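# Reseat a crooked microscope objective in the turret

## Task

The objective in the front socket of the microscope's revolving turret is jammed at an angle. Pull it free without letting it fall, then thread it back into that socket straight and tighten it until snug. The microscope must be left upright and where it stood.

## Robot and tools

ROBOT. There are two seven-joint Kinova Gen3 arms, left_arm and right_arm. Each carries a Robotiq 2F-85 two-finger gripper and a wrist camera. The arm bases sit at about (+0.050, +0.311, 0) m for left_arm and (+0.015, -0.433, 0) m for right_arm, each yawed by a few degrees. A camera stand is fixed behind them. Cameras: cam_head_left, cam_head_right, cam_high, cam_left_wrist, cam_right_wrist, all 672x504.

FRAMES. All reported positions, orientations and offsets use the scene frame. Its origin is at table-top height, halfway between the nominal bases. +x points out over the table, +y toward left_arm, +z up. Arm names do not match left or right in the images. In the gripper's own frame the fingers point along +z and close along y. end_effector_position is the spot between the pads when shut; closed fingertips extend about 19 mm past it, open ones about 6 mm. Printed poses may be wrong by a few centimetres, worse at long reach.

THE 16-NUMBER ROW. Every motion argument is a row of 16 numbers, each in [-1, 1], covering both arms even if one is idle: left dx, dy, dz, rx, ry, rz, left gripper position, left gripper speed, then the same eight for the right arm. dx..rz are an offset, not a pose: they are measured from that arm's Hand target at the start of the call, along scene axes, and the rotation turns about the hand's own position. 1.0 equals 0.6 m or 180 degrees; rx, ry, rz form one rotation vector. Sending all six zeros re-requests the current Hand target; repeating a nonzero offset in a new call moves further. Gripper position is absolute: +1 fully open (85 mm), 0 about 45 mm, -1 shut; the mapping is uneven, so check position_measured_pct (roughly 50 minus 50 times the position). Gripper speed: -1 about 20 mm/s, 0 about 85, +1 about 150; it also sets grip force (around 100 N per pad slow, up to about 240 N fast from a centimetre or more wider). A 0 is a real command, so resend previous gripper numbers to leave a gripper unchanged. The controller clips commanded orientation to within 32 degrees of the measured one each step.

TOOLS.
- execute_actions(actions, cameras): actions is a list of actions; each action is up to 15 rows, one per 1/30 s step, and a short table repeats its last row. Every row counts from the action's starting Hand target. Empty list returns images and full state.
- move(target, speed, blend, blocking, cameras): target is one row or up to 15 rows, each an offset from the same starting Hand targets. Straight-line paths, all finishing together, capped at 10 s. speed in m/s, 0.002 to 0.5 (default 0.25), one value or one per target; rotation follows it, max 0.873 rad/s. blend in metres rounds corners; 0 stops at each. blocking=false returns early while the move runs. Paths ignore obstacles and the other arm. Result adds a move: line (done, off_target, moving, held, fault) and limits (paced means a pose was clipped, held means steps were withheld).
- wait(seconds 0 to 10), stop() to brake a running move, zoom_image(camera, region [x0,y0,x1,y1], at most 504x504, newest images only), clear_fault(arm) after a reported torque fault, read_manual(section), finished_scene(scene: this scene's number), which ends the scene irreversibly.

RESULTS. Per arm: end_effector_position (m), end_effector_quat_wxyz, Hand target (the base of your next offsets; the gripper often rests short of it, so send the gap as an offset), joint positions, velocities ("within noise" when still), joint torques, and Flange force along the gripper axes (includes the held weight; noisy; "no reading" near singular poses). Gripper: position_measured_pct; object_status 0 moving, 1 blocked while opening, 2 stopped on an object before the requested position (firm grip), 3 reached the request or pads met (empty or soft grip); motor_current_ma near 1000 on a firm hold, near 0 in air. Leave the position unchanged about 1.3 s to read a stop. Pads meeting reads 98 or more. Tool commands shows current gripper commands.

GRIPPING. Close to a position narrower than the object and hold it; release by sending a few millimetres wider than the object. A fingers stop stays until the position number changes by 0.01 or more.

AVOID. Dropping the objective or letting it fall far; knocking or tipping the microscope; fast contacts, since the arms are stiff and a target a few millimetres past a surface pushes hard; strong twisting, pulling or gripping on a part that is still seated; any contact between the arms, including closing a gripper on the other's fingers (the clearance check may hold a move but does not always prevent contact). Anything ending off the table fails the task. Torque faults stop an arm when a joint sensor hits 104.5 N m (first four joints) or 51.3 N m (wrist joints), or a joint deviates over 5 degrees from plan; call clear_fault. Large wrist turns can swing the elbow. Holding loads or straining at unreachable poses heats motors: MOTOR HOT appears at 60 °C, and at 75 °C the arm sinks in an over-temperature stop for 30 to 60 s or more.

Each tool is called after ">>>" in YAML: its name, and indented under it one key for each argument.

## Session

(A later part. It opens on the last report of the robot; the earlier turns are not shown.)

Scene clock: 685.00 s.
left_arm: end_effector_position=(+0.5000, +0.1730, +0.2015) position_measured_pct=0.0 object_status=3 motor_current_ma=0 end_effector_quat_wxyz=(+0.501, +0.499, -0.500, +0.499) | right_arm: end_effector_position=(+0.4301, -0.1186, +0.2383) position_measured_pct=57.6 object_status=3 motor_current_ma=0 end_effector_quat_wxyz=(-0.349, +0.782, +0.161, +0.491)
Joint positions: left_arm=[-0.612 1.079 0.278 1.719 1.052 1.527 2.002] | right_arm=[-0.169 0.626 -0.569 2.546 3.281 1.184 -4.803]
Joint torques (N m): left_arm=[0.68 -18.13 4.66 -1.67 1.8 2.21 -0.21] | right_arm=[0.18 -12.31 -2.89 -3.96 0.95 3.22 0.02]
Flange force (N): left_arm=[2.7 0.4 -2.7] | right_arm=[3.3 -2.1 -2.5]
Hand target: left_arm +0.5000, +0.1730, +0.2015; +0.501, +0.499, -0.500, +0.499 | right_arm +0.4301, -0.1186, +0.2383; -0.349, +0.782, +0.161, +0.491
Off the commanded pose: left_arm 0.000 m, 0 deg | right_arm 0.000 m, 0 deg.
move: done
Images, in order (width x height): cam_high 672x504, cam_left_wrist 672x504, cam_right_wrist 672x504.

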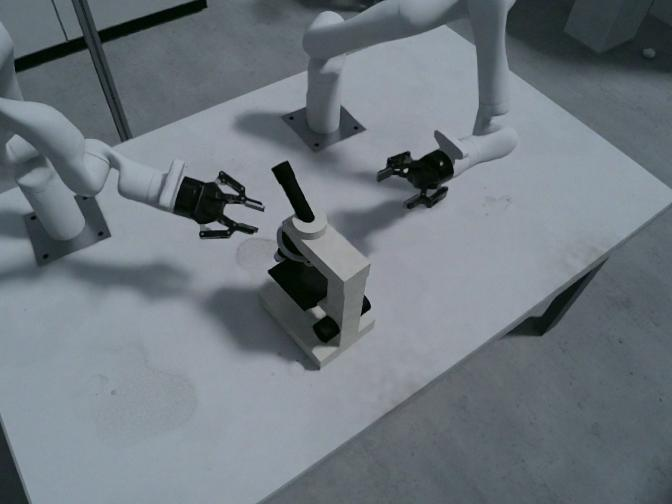

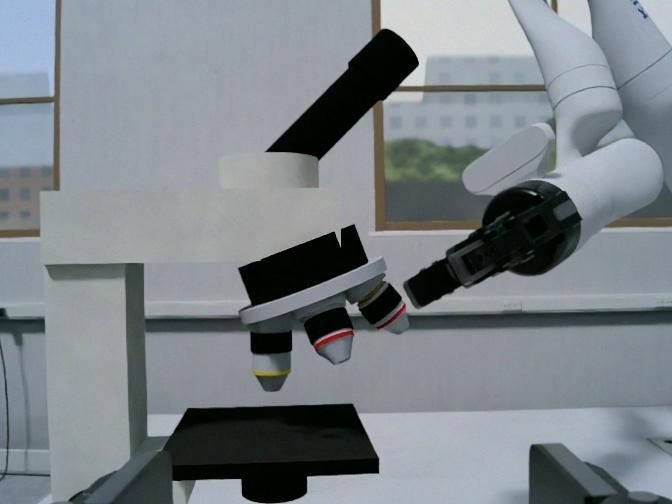

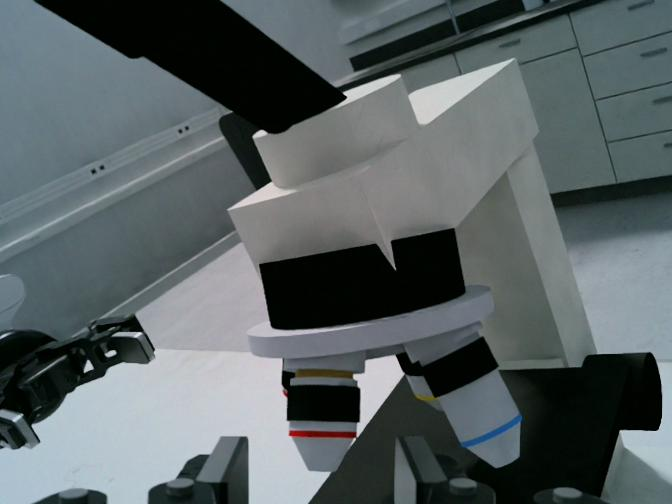

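>>> move:
  target: [0,0,0,0,0,0,1,1, 0.0437,0.0465,-0.0168,-0.0004,0.0082,-0.0006,-0.15,1]
  speed: 0.08
  cameras: ["cam_right_wrist","cam_left_wrist"]

>>> zoom_image:
  camera: "cam_right_wrist"
  region: [220, 364, 420, 504]

>>> zoom_image:
  camera: "cam_left_wrist"
  region: [340, 260, 440, 350]

Scene clock: 755.17 s.
left_arm: end_effector_position=(+0.5000, +0.1730, +0.2015) position_measured_pct=0.0 object_status=3 motor_current_ma=0 end_effector_quat_wxyz=(+0.501, +0.499, -0.500, +0.499) | right_arm: end_effector_position=(+0.4563, -0.0907, +0.2282) position_measured_pct=57.6 object_status=3 motor_current_ma=0 end_effector_quat_wxyz=(-0.350, +0.789, +0.156, +0.481)
Joint positions: left_arm=[-0.612 1.079 0.278 1.719 1.052 1.527 2.002] | right_arm=[-0.207 0.659 -0.569 2.429 3.249 1.087 -4.812]
Joint torques (N m): left_arm=[0.77 -18.14 4.56 -1.68 1.85 2.18 -0.17] | right_arm=[0.13 -13.51 -3.16 -4.65 0.95 3.16 -0.02]
Flange force (N): left_arm=[2.7 0.6 -2.9] | right_arm=[2.6 -2.1 -2.8]
Hand target: left_arm +0.5000, +0.1730, +0.2015; +0.501, +0.499, -0.500, +0.499 | right_arm +0.4563, -0.0907, +0.2282; -0.350, +0.789, +0.156, +0.481
Off the commanded pose: left_arm 0.000 m, 0 deg | right_arm 0.000 m, 0 deg.
move: done
Images, in order (width x height): cam_left_wrist 672x504, cam_right_wrist 672x504.

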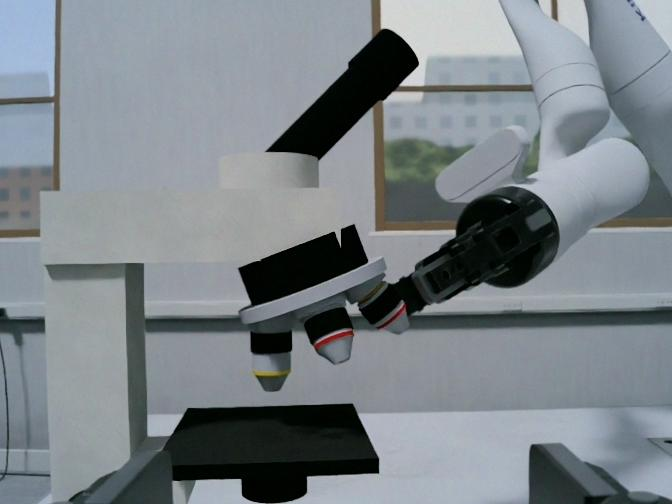

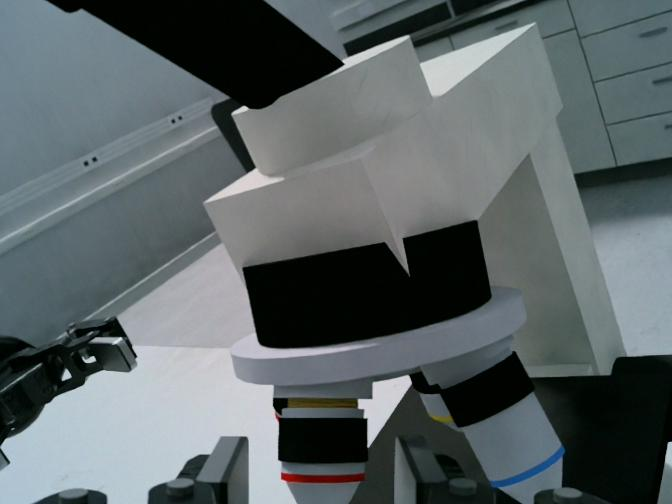

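Scaled by 2.520.

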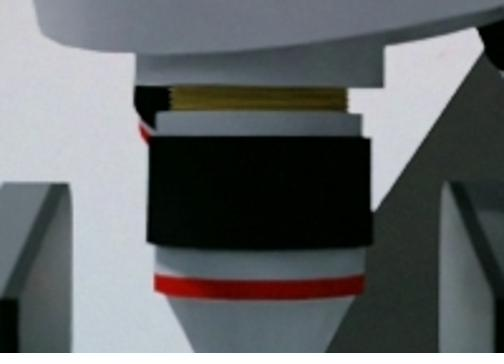

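Scaled by 5.040.

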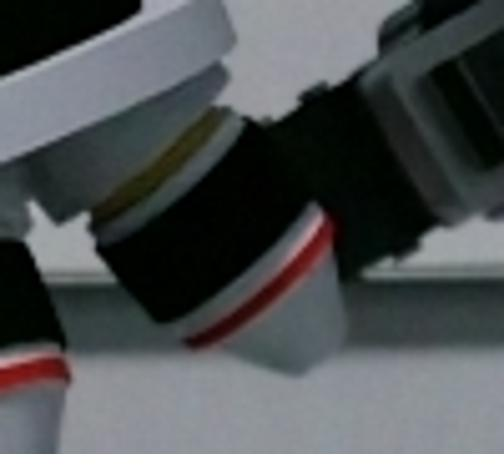

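>>> move:
  target: [0,0,0,0,0,0,1,1, 0.0217,0.0234,-0.0097,0,0,0,-0.15,1]
  speed: 0.05
  cameras: ["cam_right_wrist","cam_left_wrist"]

>>> zoom_image:
  camera: "cam_right_wrist"
  region: [220, 364, 420, 504]

>>> zoom_image:
  camera: "cam_left_wrist"
  region: [340, 260, 440, 350]

Scene clock: 764.37 s.
left_arm: end_effector_position=(+0.5000, +0.1730, +0.2015) position_measured_pct=0.0 object_status=3 motor_current_ma=0 end_effector_quat_wxyz=(+0.501, +0.499, -0.500, +0.499) | right_arm: end_effector_position=(+0.4693, -0.0767, +0.2224) position_measured_pct=57.6 object_status=3 motor_current_ma=0 end_effector_quat_wxyz=(-0.350, +0.789, +0.156, +0.481)
Joint positions: left_arm=[-0.612 1.079 0.278 1.719 1.052 1.527 2.002] | right_arm=[-0.231 0.688 -0.563 2.374 3.238 1.063 -4.802]
Joint torques (N m): left_arm=[0.77 -18.2 4.68 -1.73 1.86 2.21 -0.21] | right_arm=[0.09 -14.25 -3.42 -4.86 0.97 3.13 -0.03]
Flange force (N): left_arm=[2.6 0.7 -2.9] | right_arm=[2.2 -1.8 -2.8]
Hand target: left_arm +0.5000, +0.1730, +0.2015; +0.501, +0.499, -0.500, +0.499 | right_arm +0.4693, -0.0767, +0.2224; -0.350, +0.789, +0.156, +0.481
Off the commanded pose: left_arm 0.000 m, 0 deg | right_arm 0.000 m, 0 deg.
move: done
Images, in order (width x height): cam_left_wrist 672x504, cam_right_wrist 672x504.

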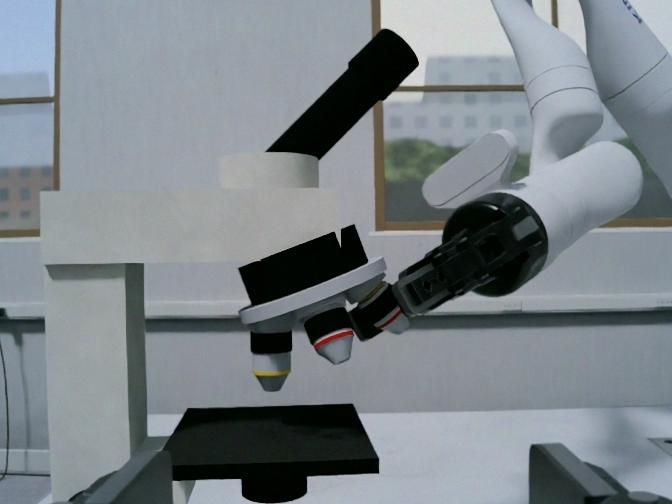

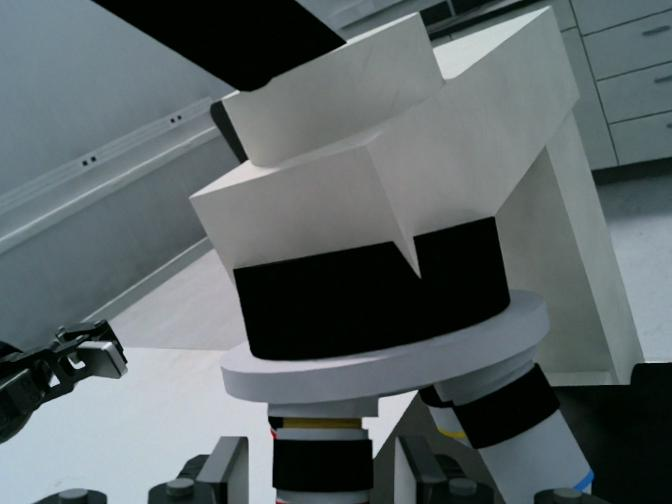

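Scaled by 2.520.

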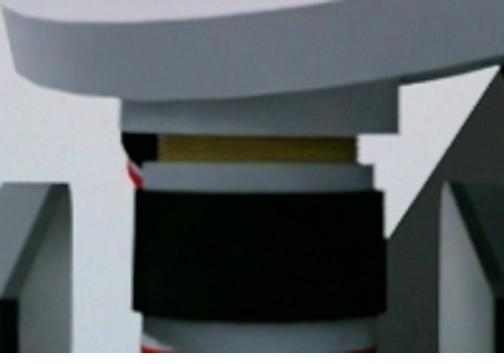

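Scaled by 5.040.

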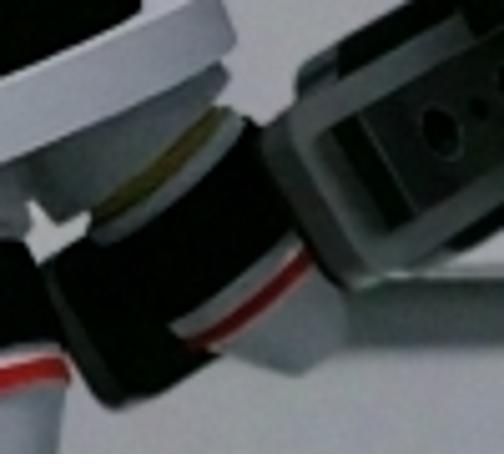

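>>> move:
  target: [0,0,0,0,0,0,1,1, -0.0009,-0.0001,-0.0023,0,0,0,-0.15,1]
  speed: 0.02

>>> move:
  target: [0,0,0,0,0,0,1,1, 0,0,0,0,0,0,-0.37,-1]
  speed: 0.02
  cameras: ["cam_right_wrist"]

>>> zoom_image:
  camera: "cam_right_wrist"
  region: [220, 364, 420, 504]

Scene clock: 785.73 s.
left_arm: end_effector_position=(+0.5000, +0.1730, +0.2015) position_measured_pct=0.0 object_status=3 motor_current_ma=0 end_effector_quat_wxyz=(+0.501, +0.499, -0.500, +0.499) | right_arm: end_effector_position=(+0.4688, -0.0768, +0.2210) position_measured_pct=57.6 object_status=3 motor_current_ma=0 end_effector_quat_wxyz=(-0.350, +0.789, +0.156, +0.481)
Joint positions: left_arm=[-0.612 1.079 0.278 1.719 1.052 1.527 2.002] | right_arm=[-0.232 0.693 -0.562 2.376 3.238 1.07 -4.8]
Joint torques (N m): left_arm=[0.79 -18.11 4.63 -1.62 1.84 2.22 -0.18] | right_arm=[0.17 -14.34 -3.39 -4.81 0.95 3.16 -0.01]
Flange force (N): left_arm=[2.7 0.4 -2.9] | right_arm=[2.1 -1.8 -2.6]
Hand target: left_arm +0.5000, +0.1730, +0.2015; +0.501, +0.499, -0.500, +0.499 | right_arm +0.4688, -0.0768, +0.2210; -0.350, +0.789, +0.156, +0.481
Off the commanded pose: left_arm 0.000 m, 0 deg | right_arm 0.000 m, 0 deg.
move: done

Scene clock: 786.50 s.
left_arm: end_effector_position=(+0.5000, +0.1730, +0.2015) position_measured_pct=0.0 object_status=3 motor_current_ma=0 end_effector_quat_wxyz=(+0.501, +0.499, -0.500, +0.499) | right_arm: end_effector_position=(+0.4688, -0.0768, +0.2210) position_measured_pct=68.8 object_status=0 motor_current_ma=0 end_effector_quat_wxyz=(-0.350, +0.789, +0.156, +0.481)
Joint positions: left_arm=[-0.612 1.079 0.278 1.719 1.052 1.527 2.002] | right_arm=[-0.232 0.693 -0.562 2.376 3.238 1.07 -4.8]
Joint torques (N m): left_arm=[0.78 -18.16 4.72 -1.64 1.84 2.23 -0.23] | right_arm=[0.11 -14.19 -3.36 -4.89 0.96 3.17 0.02]
Flange force (N): left_arm=[2.6 0.4 -3.0] | right_arm=[2.6 -2.0 -3.1]
Hand target: left_arm +0.5000, +0.1730, +0.2015; +0.501, +0.499, -0.500, +0.499 | right_arm +0.4688, -0.0768, +0.2210; -0.350, +0.789, +0.156, +0.481
Off the commanded pose: left_arm 0.000 m, 0 deg | right_arm 0.000 m, 0 deg.
move: done
Images, in order (width x height): cam_right_wrist 672x504.

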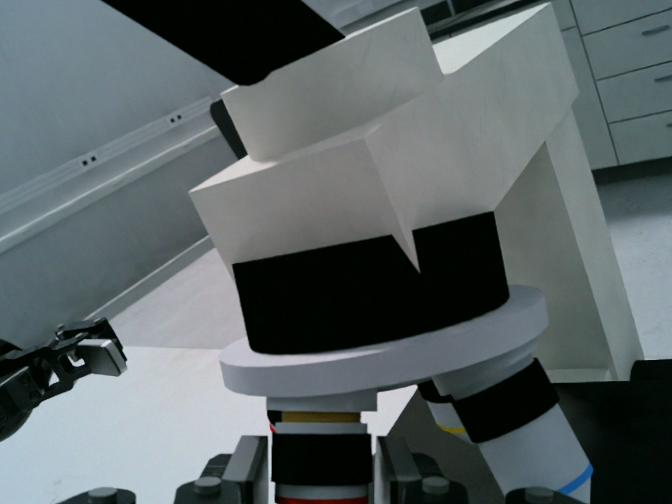

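Scaled by 2.520.

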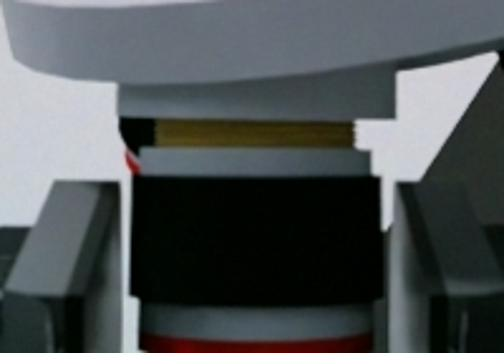

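>>> move:
  target: [0,0,0,0,0,0,1,1, 0,0,0,0,0,0,-0.6,-1]
  speed: 0.02
  cameras: ["cam_right_wrist"]

>>> zoom_image:
  camera: "cam_right_wrist"
  region: [220, 364, 420, 504]

>>> wait:
  seconds: 1

Scene clock: 794.20 s.
left_arm: end_effector_position=(+0.5000, +0.1730, +0.2015) position_measured_pct=0.0 object_status=3 motor_current_ma=0 end_effector_quat_wxyz=(+0.501, +0.499, -0.500, +0.499) | right_arm: end_effector_position=(+0.4688, -0.0768, +0.2210) position_measured_pct=74.0 object_status=0 motor_current_ma=1000 end_effector_quat_wxyz=(-0.350, +0.789, +0.156, +0.481)
Joint positions: left_arm=[-0.612 1.079 0.278 1.719 1.052 1.527 2.002] | right_arm=[-0.232 0.693 -0.562 2.376 3.238 1.07 -4.8]
Joint torques (N m): left_arm=[0.73 -18.21 4.66 -1.61 1.85 2.25 -0.17] | right_arm=[0.1 -12.38 -2.66 -6.6 0.45 2.64 -0.02]
Flange force (N): left_arm=[2.4 0.3 -2.9] | right_arm=[3.6 -3.8 -11.6]
Hand target: left_arm +0.5000, +0.1730, +0.2015; +0.501, +0.499, -0.500, +0.499 | right_arm +0.4688, -0.0768, +0.2210; -0.350, +0.789, +0.156, +0.481
Off the commanded pose: left_arm 0.000 m, 0 deg | right_arm 0.000 m, 0 deg.
move: done
Images, in order (width x height): cam_right_wrist 672x504.

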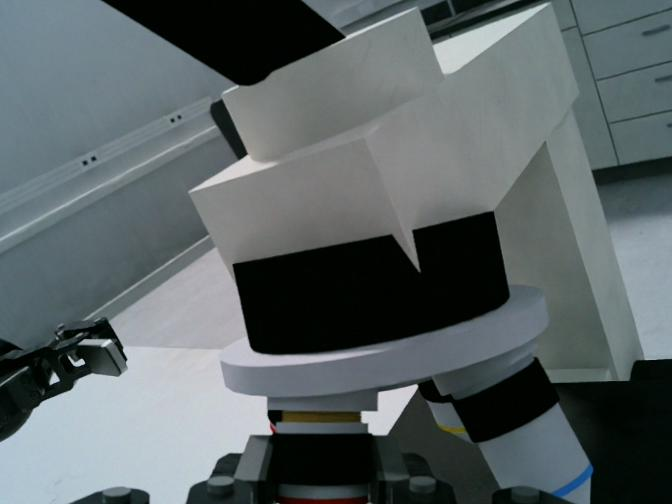

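Scaled by 2.520.

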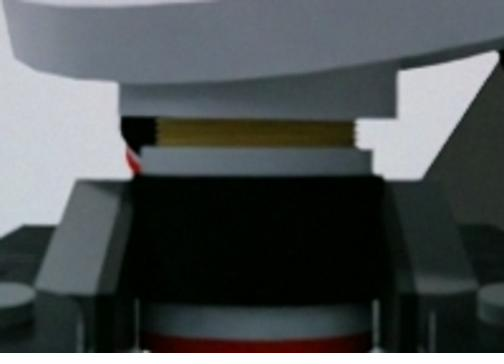

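Scene clock: 795.20 s.
left_arm: end_effector_position=(+0.5000, +0.1730, +0.2015) position_measured_pct=0.0 object_status=3 motor_current_ma=0 end_effector_quat_wxyz=(+0.501, +0.499, -0.500, +0.499) | right_arm: end_effector_position=(+0.4688, -0.0767, +0.2210) position_measured_pct=74.0 object_status=2 motor_current_ma=1000 end_effector_quat_wxyz=(-0.350, +0.789, +0.156, +0.481)
Joint positions: left_arm=[-0.612 1.079 0.278 1.719 1.052 1.527 2.002] | right_arm=[-0.232 0.693 -0.562 2.376 3.238 1.07 -4.8]
Joint torques (N m): left_arm=[0.81 -18.1 4.6 -1.66 1.85 2.23 -0.18] | right_arm=[0.08 -12.36 -2.66 -6.57 0.47 2.64 -0.02]
Flange force (N): left_arm=[2.7 0.6 -2.9] | right_arm=[3.7 -3.9 -11.6]
Hand target: left_arm +0.5000, +0.1730, +0.2015; +0.501, +0.499, -0.500, +0.499 | right_arm +0.4688, -0.0767, +0.2210; -0.350, +0.789, +0.156, +0.481
Tool commands: left_gripper/position=+1.0 left_gripper/speed=+1.0 right_gripper/position=-0.6 right_gripper/speed=-1.0
Off the commanded pose: left_arm 0.000 m, 0 deg | right_arm 0.000 m, 0 deg.
wait: 1.00 s; at rest by 0.17 s

>>> move:
  target: [0,0,0,0,0,0,1,1, -0.0008,0.0011,0.0006,-0.0284,-0.0042,-0.0339,-0.6,-1]
  speed: 0.05
  cameras: ["cam_right_wrist"]

>>> zoom_image:
  camera: "cam_right_wrist"
  region: [220, 364, 420, 504]

Scene clock: 813.73 s.
left_arm: end_effector_position=(+0.5000, +0.1730, +0.2015) position_measured_pct=0.0 object_status=3 motor_current_ma=0 end_effector_quat_wxyz=(+0.501, +0.499, -0.500, +0.499) | right_arm: end_effector_position=(+0.4683, -0.0761, +0.2214) position_measured_pct=74.0 object_status=2 motor_current_ma=1000 end_effector_quat_wxyz=(-0.287, +0.808, +0.137, +0.497)
Joint positions: left_arm=[-0.612 1.079 0.278 1.719 1.052 1.527 2.002] | right_arm=[-0.393 0.627 -0.53 2.378 2.944 1.06 -4.711]
Joint torques (N m): left_arm=[0.76 -18.15 4.61 -1.61 1.81 2.23 -0.21] | right_arm=[2.27 -13.17 -0.53 -5.59 -0.13 3.06 -0.02]
Flange force (N): left_arm=[2.6 0.3 -2.9] | right_arm=[2.7 -5.2 -5.7]
Hand target: left_arm +0.5000, +0.1730, +0.2015; +0.501, +0.499, -0.500, +0.499 | right_arm +0.4683, -0.0761, +0.2214; -0.287, +0.808, +0.137, +0.497
Off the commanded pose: left_arm 0.000 m, 0 deg | right_arm 0.000 m, 0 deg.
move: done
Images, in order (width x height): cam_right_wrist 672x504.

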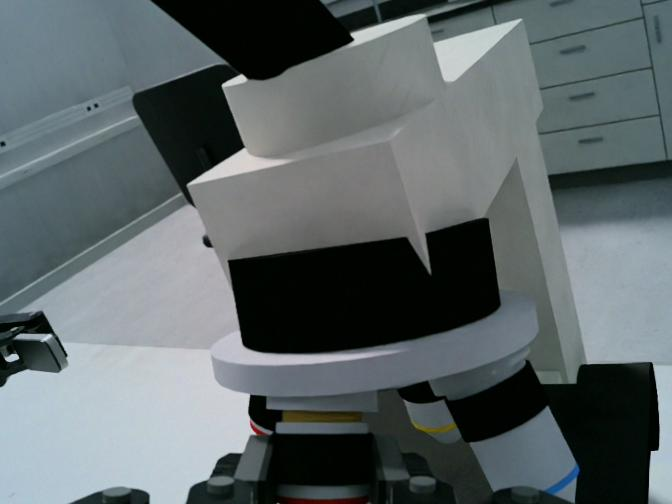

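Scaled by 2.520.

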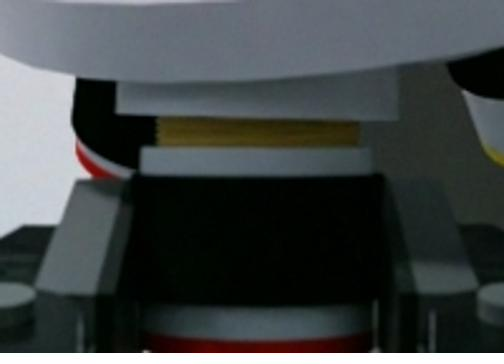

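>>> move:
  target:
    - [0,0,0,0,0,0,1,1, -0.0013,0.00265,0.0008,-0.0533,-0.0078,-0.0636,-0.6,-1]
    - [0,0,0,0,0,0,1,1, -0.0021,0.0056,0.0010,-0.1067,-0.0157,-0.1272,-0.6,-1]
  speed: 0.12
  blend: 0.001
  cameras: ["cam_right_wrist","cam_left_wrist"]

>>> zoom_image:
  camera: "cam_right_wrist"
  region: [220, 364, 420, 504]

>>> zoom_image:
  camera: "cam_left_wrist"
  region: [340, 260, 440, 350]

Scene clock: 843.80 s.
left_arm: end_effector_position=(+0.5000, +0.1730, +0.2015) position_measured_pct=0.0 object_status=3 motor_current_ma=0 end_effector_quat_wxyz=(+0.501, +0.499, -0.500, +0.499) | right_arm: end_effector_position=(+0.4671, -0.0727, +0.2220) position_measured_pct=74.0 object_status=2 motor_current_ma=1000 end_effector_quat_wxyz=(-0.042, +0.843, +0.062, +0.533)
Joint positions: left_arm=[-0.612 1.079 0.278 1.719 1.052 1.527 2.002] | right_arm=[-0.906 0.599 -0.404 2.121 1.92 1.129 -4.155]
Joint torques (N m): left_arm=[0.73 -18.16 4.65 -1.71 1.82 2.21 -0.21] | right_arm=[3.93 -16.38 2.5 -7.19 1.07 4.26 -0.06]
Flange force (N): left_arm=[2.6 0.6 -2.8] | right_arm=[-2.5 0.0 -8.4]
Hand target: left_arm +0.5000, +0.1730, +0.2015; +0.501, +0.499, -0.500, +0.499 | right_arm +0.4671, -0.0727, +0.2220; -0.042, +0.843, +0.062, +0.533
Off the commanded pose: left_arm 0.000 m, 0 deg | right_arm 0.000 m, 0 deg.
move: done
Images, in order (width x height): cam_left_wrist 672x504, cam_right_wrist 672x504.

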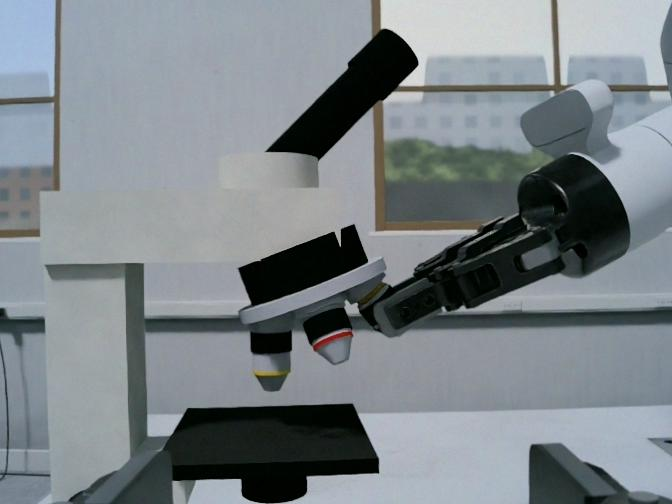

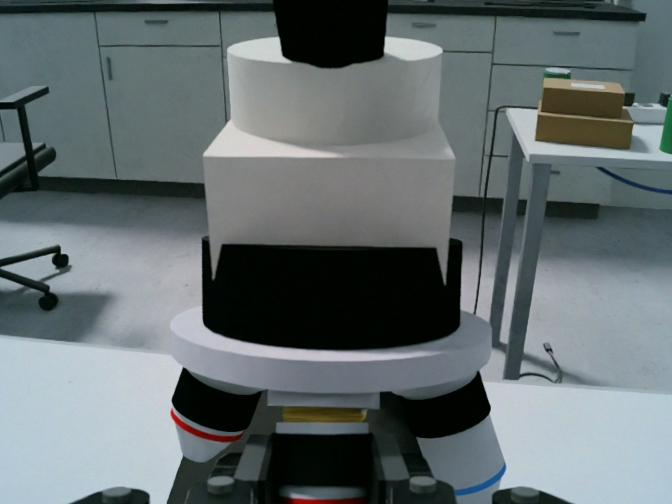

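Scaled by 2.520.

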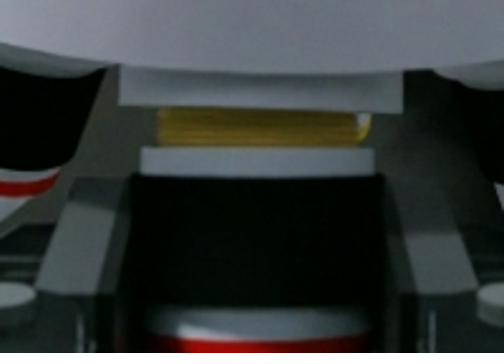

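Scaled by 5.040.

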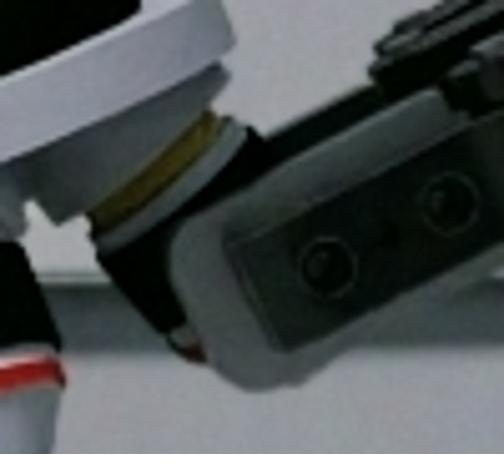

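>>> move:
  target:
    - [0,0,0,0,0,0,1,1, -0.0002,0.0030,-0.0002,-0.0533,-0.0078,-0.0636,-0.6,-1]
    - [0,0,0,0,0,0,1,1, 0.0003,0.0060,-0.0010,-0.1067,-0.0157,-0.1272,-0.6,-1]
  speed: 0.12
  blend: 0.001
  cameras: ["cam_right_wrist","cam_left_wrist"]

>>> zoom_image:
  camera: "cam_right_wrist"
  region: [220, 364, 420, 504]

>>> zoom_image:
  camera: "cam_left_wrist"
  region: [340, 260, 440, 350]

Scene clock: 873.20 s.
left_arm: end_effector_position=(+0.5000, +0.1730, +0.2015) position_measured_pct=0.0 object_status=3 motor_current_ma=0 end_effector_quat_wxyz=(+0.501, +0.499, -0.500, +0.499) | right_arm: end_effector_position=(+0.4672, -0.0691, +0.2214) position_measured_pct=74.0 object_status=2 motor_current_ma=1000 end_effector_quat_wxyz=(+0.206, +0.820, -0.017, +0.534)
Joint positions: left_arm=[-0.612 1.079 0.278 1.719 1.052 1.527 2.002] | right_arm=[-1.122 0.841 -0.32 1.626 1.429 1.537 -3.689]
Joint torques (N m): left_arm=[0.8 -18.21 4.65 -1.63 1.87 2.23 -0.21] | right_arm=[3.87 -23.52 3.87 -6.78 2.75 5.59 -0.08]
Flange force (N): left_arm=[2.5 0.4 -3.0] | right_arm=[-7.8 -0.9 -2.0]
Hand target: left_arm +0.5000, +0.1730, +0.2015; +0.501, +0.499, -0.500, +0.499 | right_arm +0.4673, -0.0691, +0.2214; +0.206, +0.820, -0.017, +0.534
Off the commanded pose: left_arm 0.000 m, 0 deg | right_arm 0.000 m, 0 deg.
move: done
Images, in order (width x height): cam_left_wrist 672x504, cam_right_wrist 672x504.

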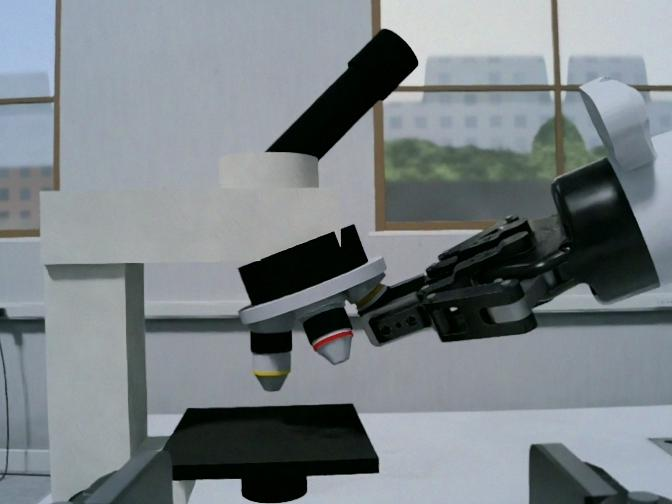

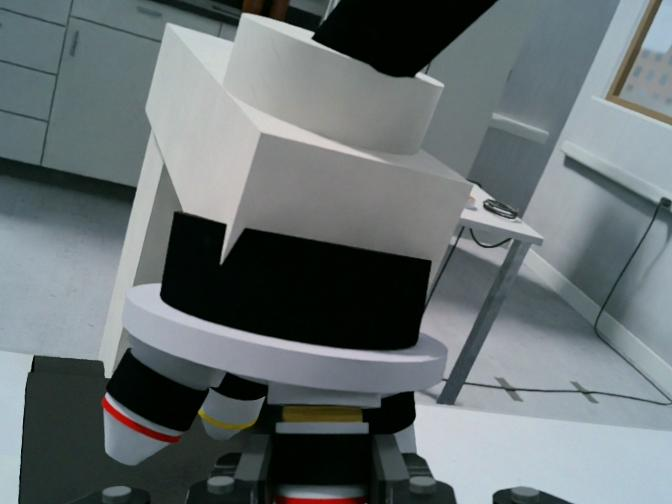

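Scaled by 2.520.

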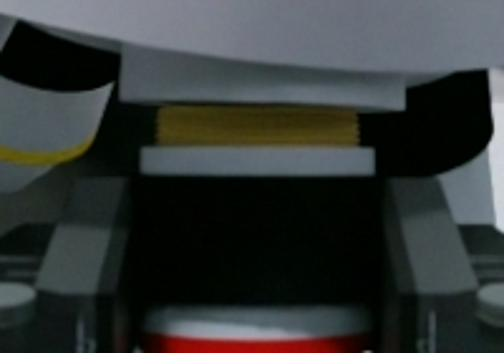

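Scaled by 5.040.

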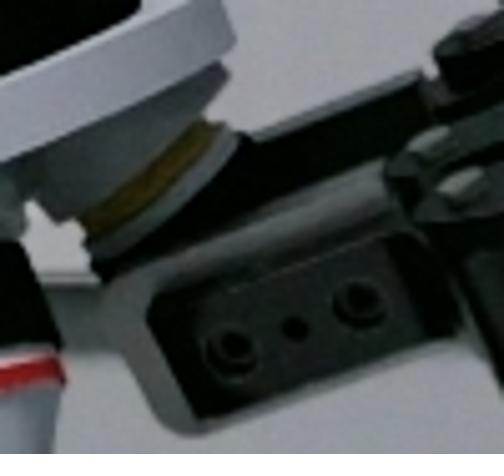

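>>> move:
  target: [0,0,0,0,0,0,1,1, -0.00053,-0.00008,-0.00064,0,0,0,-0.6,-1]
  speed: 0.01
  cameras: ["cam_right_wrist"]

>>> zoom_image:
  camera: "cam_right_wrist"
  region: [220, 364, 420, 504]

Scene clock: 893.07 s.
left_arm: end_effector_position=(+0.5000, +0.1730, +0.2015) position_measured_pct=0.0 object_status=3 motor_current_ma=0 end_effector_quat_wxyz=(+0.501, +0.499, -0.500, +0.499) | right_arm: end_effector_position=(+0.4670, -0.0693, +0.2210) position_measured_pct=74.0 object_status=2 motor_current_ma=1000 end_effector_quat_wxyz=(+0.206, +0.820, -0.017, +0.534)
Joint positions: left_arm=[-0.612 1.079 0.278 1.719 1.052 1.527 2.002] | right_arm=[-1.122 0.842 -0.32 1.626 1.429 1.537 -3.69]
Joint torques (N m): left_arm=[0.78 -18.17 4.66 -1.59 1.84 2.25 -0.22] | right_arm=[1.32 -21.44 1.35 -6.97 2.65 3.59 -0.07]
Flange force (N): left_arm=[2.5 0.2 -3.0] | right_arm=[-4.3 4.0 -0.7]
Hand target: left_arm +0.5000, +0.1730, +0.2015; +0.501, +0.499, -0.500, +0.499 | right_arm +0.4669, -0.0692, +0.2210; +0.206, +0.820, -0.017, +0.534
Off the commanded pose: left_arm 0.000 m, 0 deg | right_arm 0.000 m, 0 deg.
move: done
Images, in order (width x height): cam_right_wrist 672x504.

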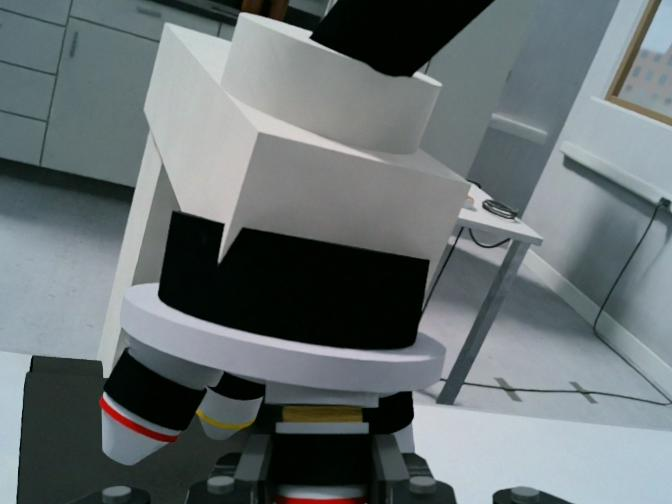

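Scaled by 2.520.

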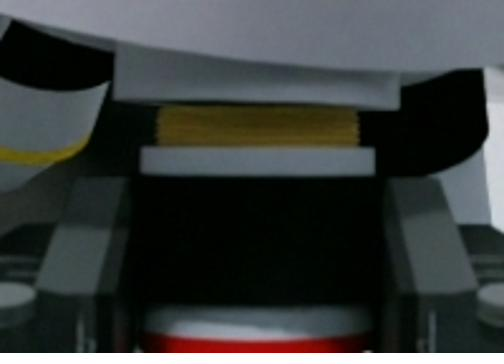

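>>> move:
  target:
    - [0,0,0,0,0,0,1,1, 0.0010,0.0026,-0.0012,-0.0533,-0.0078,-0.0636,-0.6,-1]
    - [0,0,0,0,0,0,1,1, 0.0017,0.0037,-0.0019,-0.0782,-0.0115,-0.0933,-0.6,-1]
  speed: 0.12
  blend: 0.001
  cameras: ["cam_right_wrist","cam_left_wrist"]

>>> zoom_image:
  camera: "cam_right_wrist"
  region: [220, 364, 420, 504]

>>> zoom_image:
  camera: "cam_left_wrist"
  region: [340, 260, 440, 350]

Scene clock: 925.40 s.
left_arm: end_effector_position=(+0.5000, +0.1730, +0.2015) position_measured_pct=0.0 object_status=3 motor_current_ma=0 end_effector_quat_wxyz=(+0.501, +0.499, -0.500, +0.499) | right_arm: end_effector_position=(+0.4679, -0.0669, +0.2198) position_measured_pct=74.0 object_status=2 motor_current_ma=1000 end_effector_quat_wxyz=(+0.379, +0.768, -0.075, +0.511)
Joint positions: left_arm=[-0.612 1.079 0.278 1.719 1.052 1.527 2.002] | right_arm=[-1.196 1.095 -0.218 1.175 1.305 1.859 -3.405]
Joint torques (N m): left_arm=[0.79 -18.18 4.69 -1.68 1.83 2.22 -0.22] | right_arm=[0.65 -24.54 2.07 -7.12 2.99 3.12 -0.01]
Flange force (N): left_arm=[2.6 0.5 -2.9] | right_arm=[-5.2 5.0 2.1]
Hand target: left_arm +0.5000, +0.1730, +0.2015; +0.501, +0.499, -0.500, +0.499 | right_arm +0.4679, -0.0669, +0.2199; +0.379, +0.768, -0.075, +0.511
Off the commanded pose: left_arm 0.000 m, 0 deg | right_arm 0.000 m, 0 deg.
move: done
Images, in order (width x height): cam_left_wrist 672x504, cam_right_wrist 672x504.

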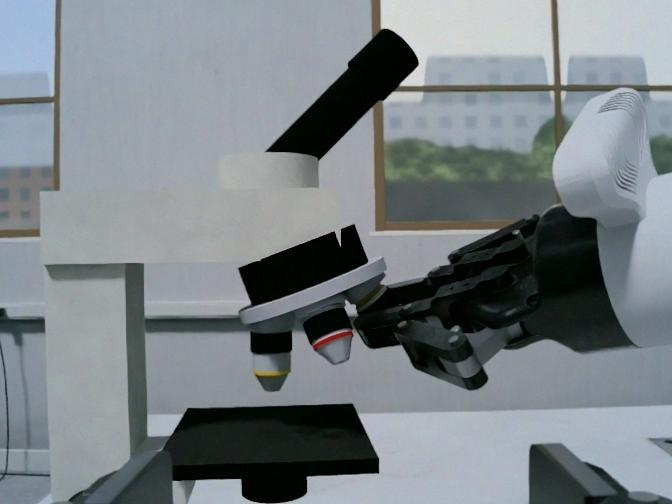

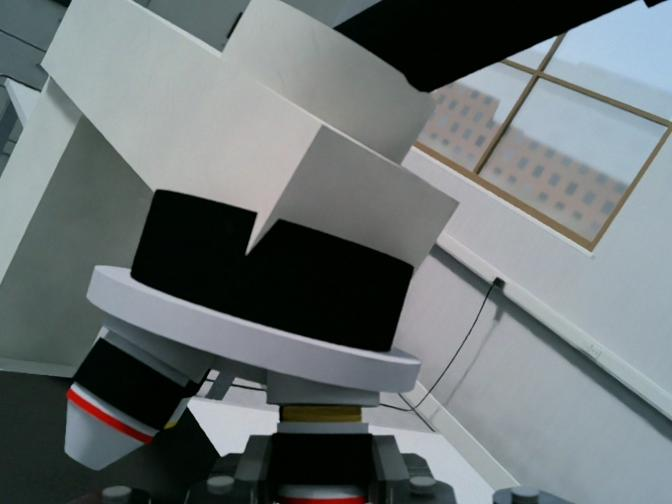

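Scaled by 2.520.

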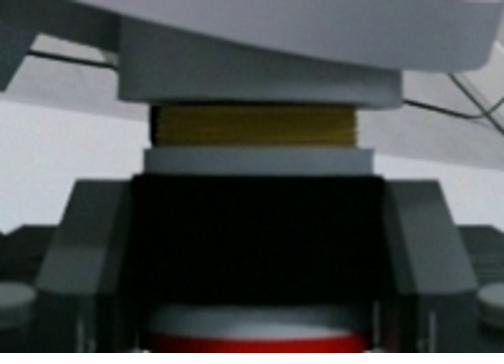

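Scaled by 5.040.

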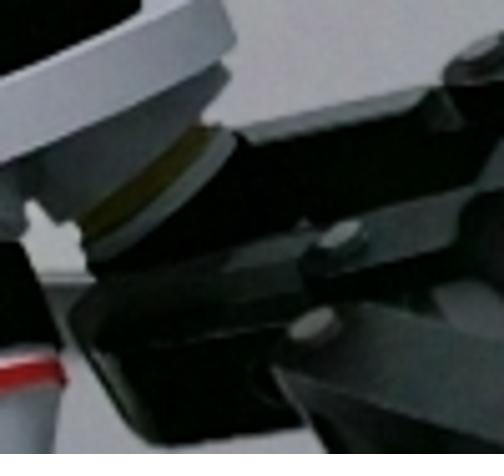

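>>> move:
  target: [0,0,0,0,0,0,1,1, -0.00107,-0.00016,-0.00127,0,0,0,-0.6,-1]
  speed: 0.01
  cameras: ["cam_right_wrist"]

>>> zoom_image:
  camera: "cam_right_wrist"
  region: [220, 364, 420, 504]

Scene clock: 941.23 s.
left_arm: end_effector_position=(+0.5000, +0.1730, +0.2015) position_measured_pct=0.0 object_status=3 motor_current_ma=0 end_effector_quat_wxyz=(+0.501, +0.499, -0.500, +0.499) | right_arm: end_effector_position=(+0.4673, -0.0670, +0.2191) position_measured_pct=74.0 object_status=2 motor_current_ma=1000 end_effector_quat_wxyz=(+0.379, +0.768, -0.075, +0.511)
Joint positions: left_arm=[-0.612 1.079 0.278 1.719 1.052 1.527 2.002] | right_arm=[-1.197 1.096 -0.218 1.177 1.304 1.86 -3.407]
Joint torques (N m): left_arm=[0.85 -18.2 4.61 -1.69 1.84 2.23 -0.24] | right_arm=[0.15 -23.21 1.15 -6.74 2.18 2.72 -0.06]
Flange force (N): left_arm=[2.6 0.5 -3.0] | right_arm=[-2.4 5.6 2.7]
Hand target: left_arm +0.5000, +0.1730, +0.2015; +0.501, +0.499, -0.500, +0.499 | right_arm +0.4673, -0.0670, +0.2191; +0.379, +0.768, -0.075, +0.511
Off the commanded pose: left_arm 0.000 m, 0 deg | right_arm 0.000 m, 0 deg.
move: done
Images, in order (width x height): cam_right_wrist 672x504.

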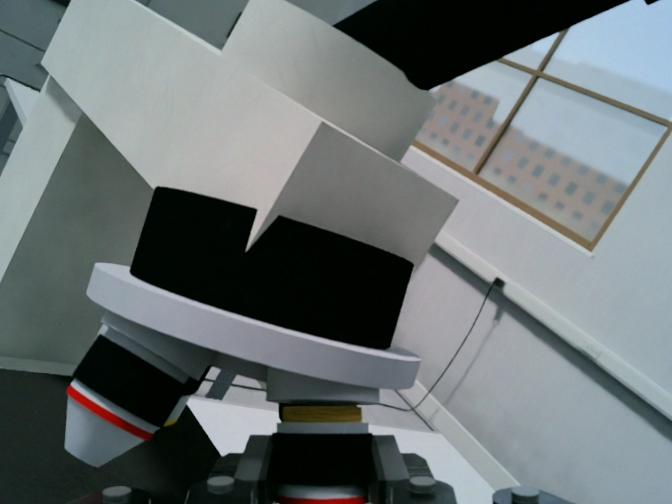

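Scaled by 2.520.

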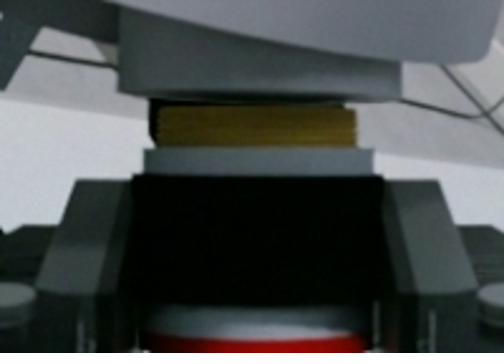

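>>> move:
  target: [0,0,0,0,0,0,1,1, -0.0105,-0.0010,-0.0129,0,0,0,-0.6,-1]
  speed: 0.03
  cameras: ["cam_right_wrist","cam_left_wrist"]

>>> zoom_image:
  camera: "cam_right_wrist"
  region: [220, 344, 420, 504]

>>> zoom_image:
  camera: "cam_left_wrist"
  region: [340, 260, 440, 350]

Scene clock: 950.63 s.
left_arm: end_effector_position=(+0.5000, +0.1730, +0.2015) position_measured_pct=0.0 object_status=3 motor_current_ma=0 end_effector_quat_wxyz=(+0.501, +0.499, -0.500, +0.499) | right_arm: end_effector_position=(+0.4610, -0.0677, +0.2114) position_measured_pct=74.0 object_status=2 motor_current_ma=1000 end_effector_quat_wxyz=(+0.379, +0.768, -0.075, +0.511)
Joint positions: left_arm=[-0.612 1.079 0.278 1.719 1.052 1.527 2.002] | right_arm=[-1.203 1.103 -0.222 1.19 1.296 1.861 -3.432]
Joint torques (N m): left_arm=[0.79 -18.13 4.56 -1.77 1.84 2.24 -0.21] | right_arm=[0.16 -23.14 1.1 -6.63 2.18 2.78 -0.07]
Flange force (N): left_arm=[2.8 0.8 -2.7] | right_arm=[-2.3 5.7 2.7]
Hand target: left_arm +0.5000, +0.1730, +0.2015; +0.501, +0.499, -0.500, +0.499 | right_arm +0.4610, -0.0677, +0.2113; +0.379, +0.768, -0.075, +0.511
Off the commanded pose: left_arm 0.000 m, 0 deg | right_arm 0.000 m, 0 deg.
move: done
Images, in order (width x height): cam_left_wrist 672x504, cam_right_wrist 672x504.

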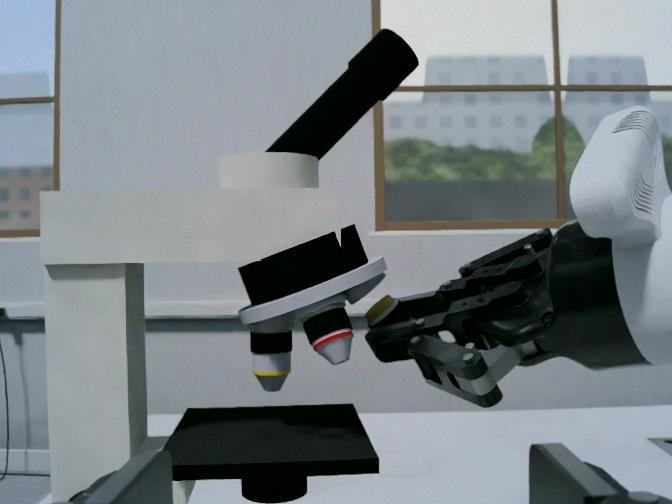

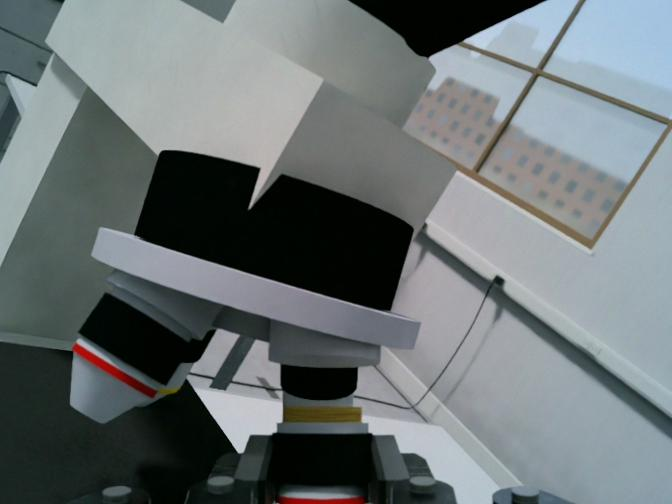

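Scaled by 2.520.

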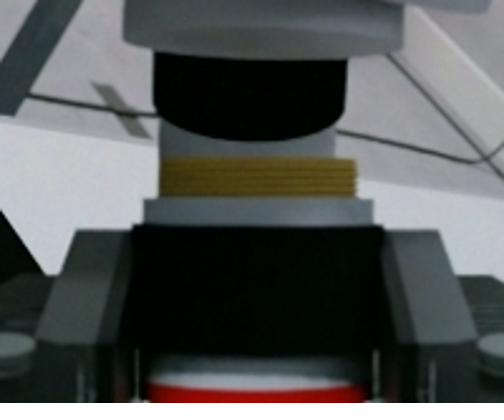

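Scaled by 5.040.

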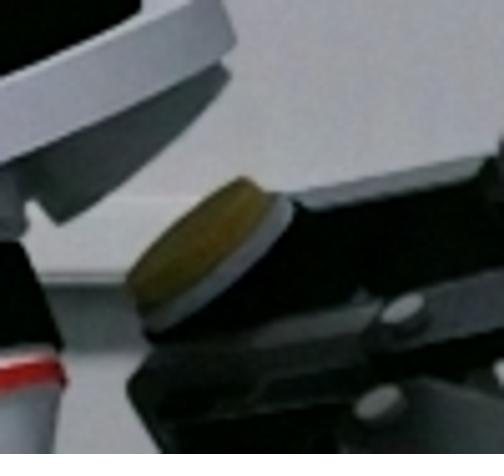

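>>> zoom_image:
  camera: "cam_right_wrist"
  region: [250, 310, 400, 440]

>>> zoom_image:
  camera: "cam_left_wrist"
  region: [335, 240, 415, 320]

Scaled by 3.360.

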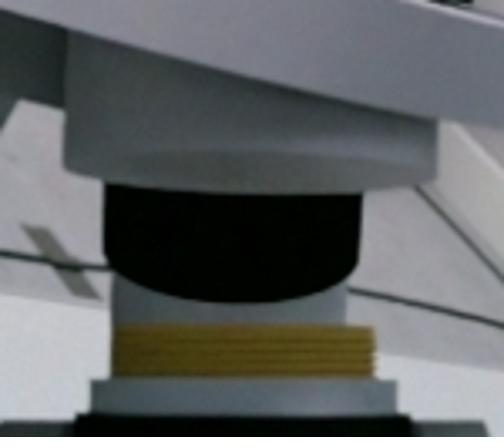

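Scaled by 6.300.

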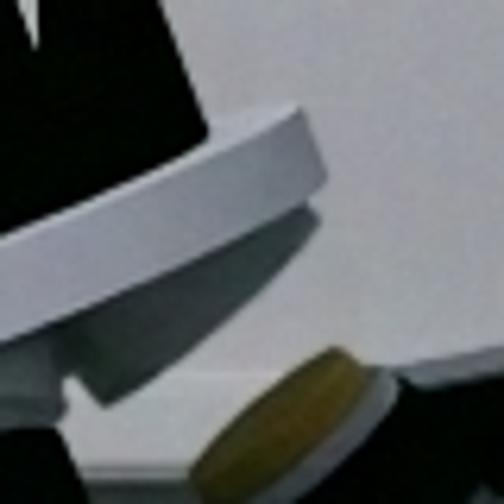

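>>> zoom_image:
  camera: "cam_right_wrist"
  region: [270, 395, 380, 445]

>>> zoom_image:
  camera: "cam_right_wrist"
  region: [260, 440, 390, 504]

>>> zoom_image:
  camera: "cam_right_wrist"
  region: [260, 335, 390, 375]

Scaled by 4.582.

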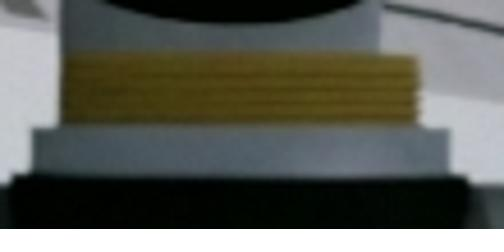

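Scaled by 3.877.

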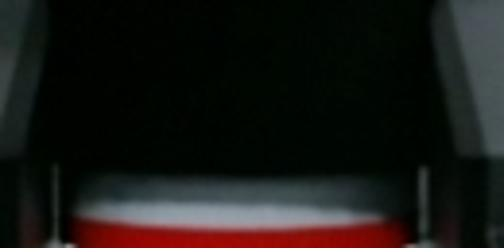

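Scaled by 3.877.

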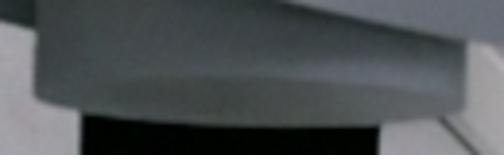

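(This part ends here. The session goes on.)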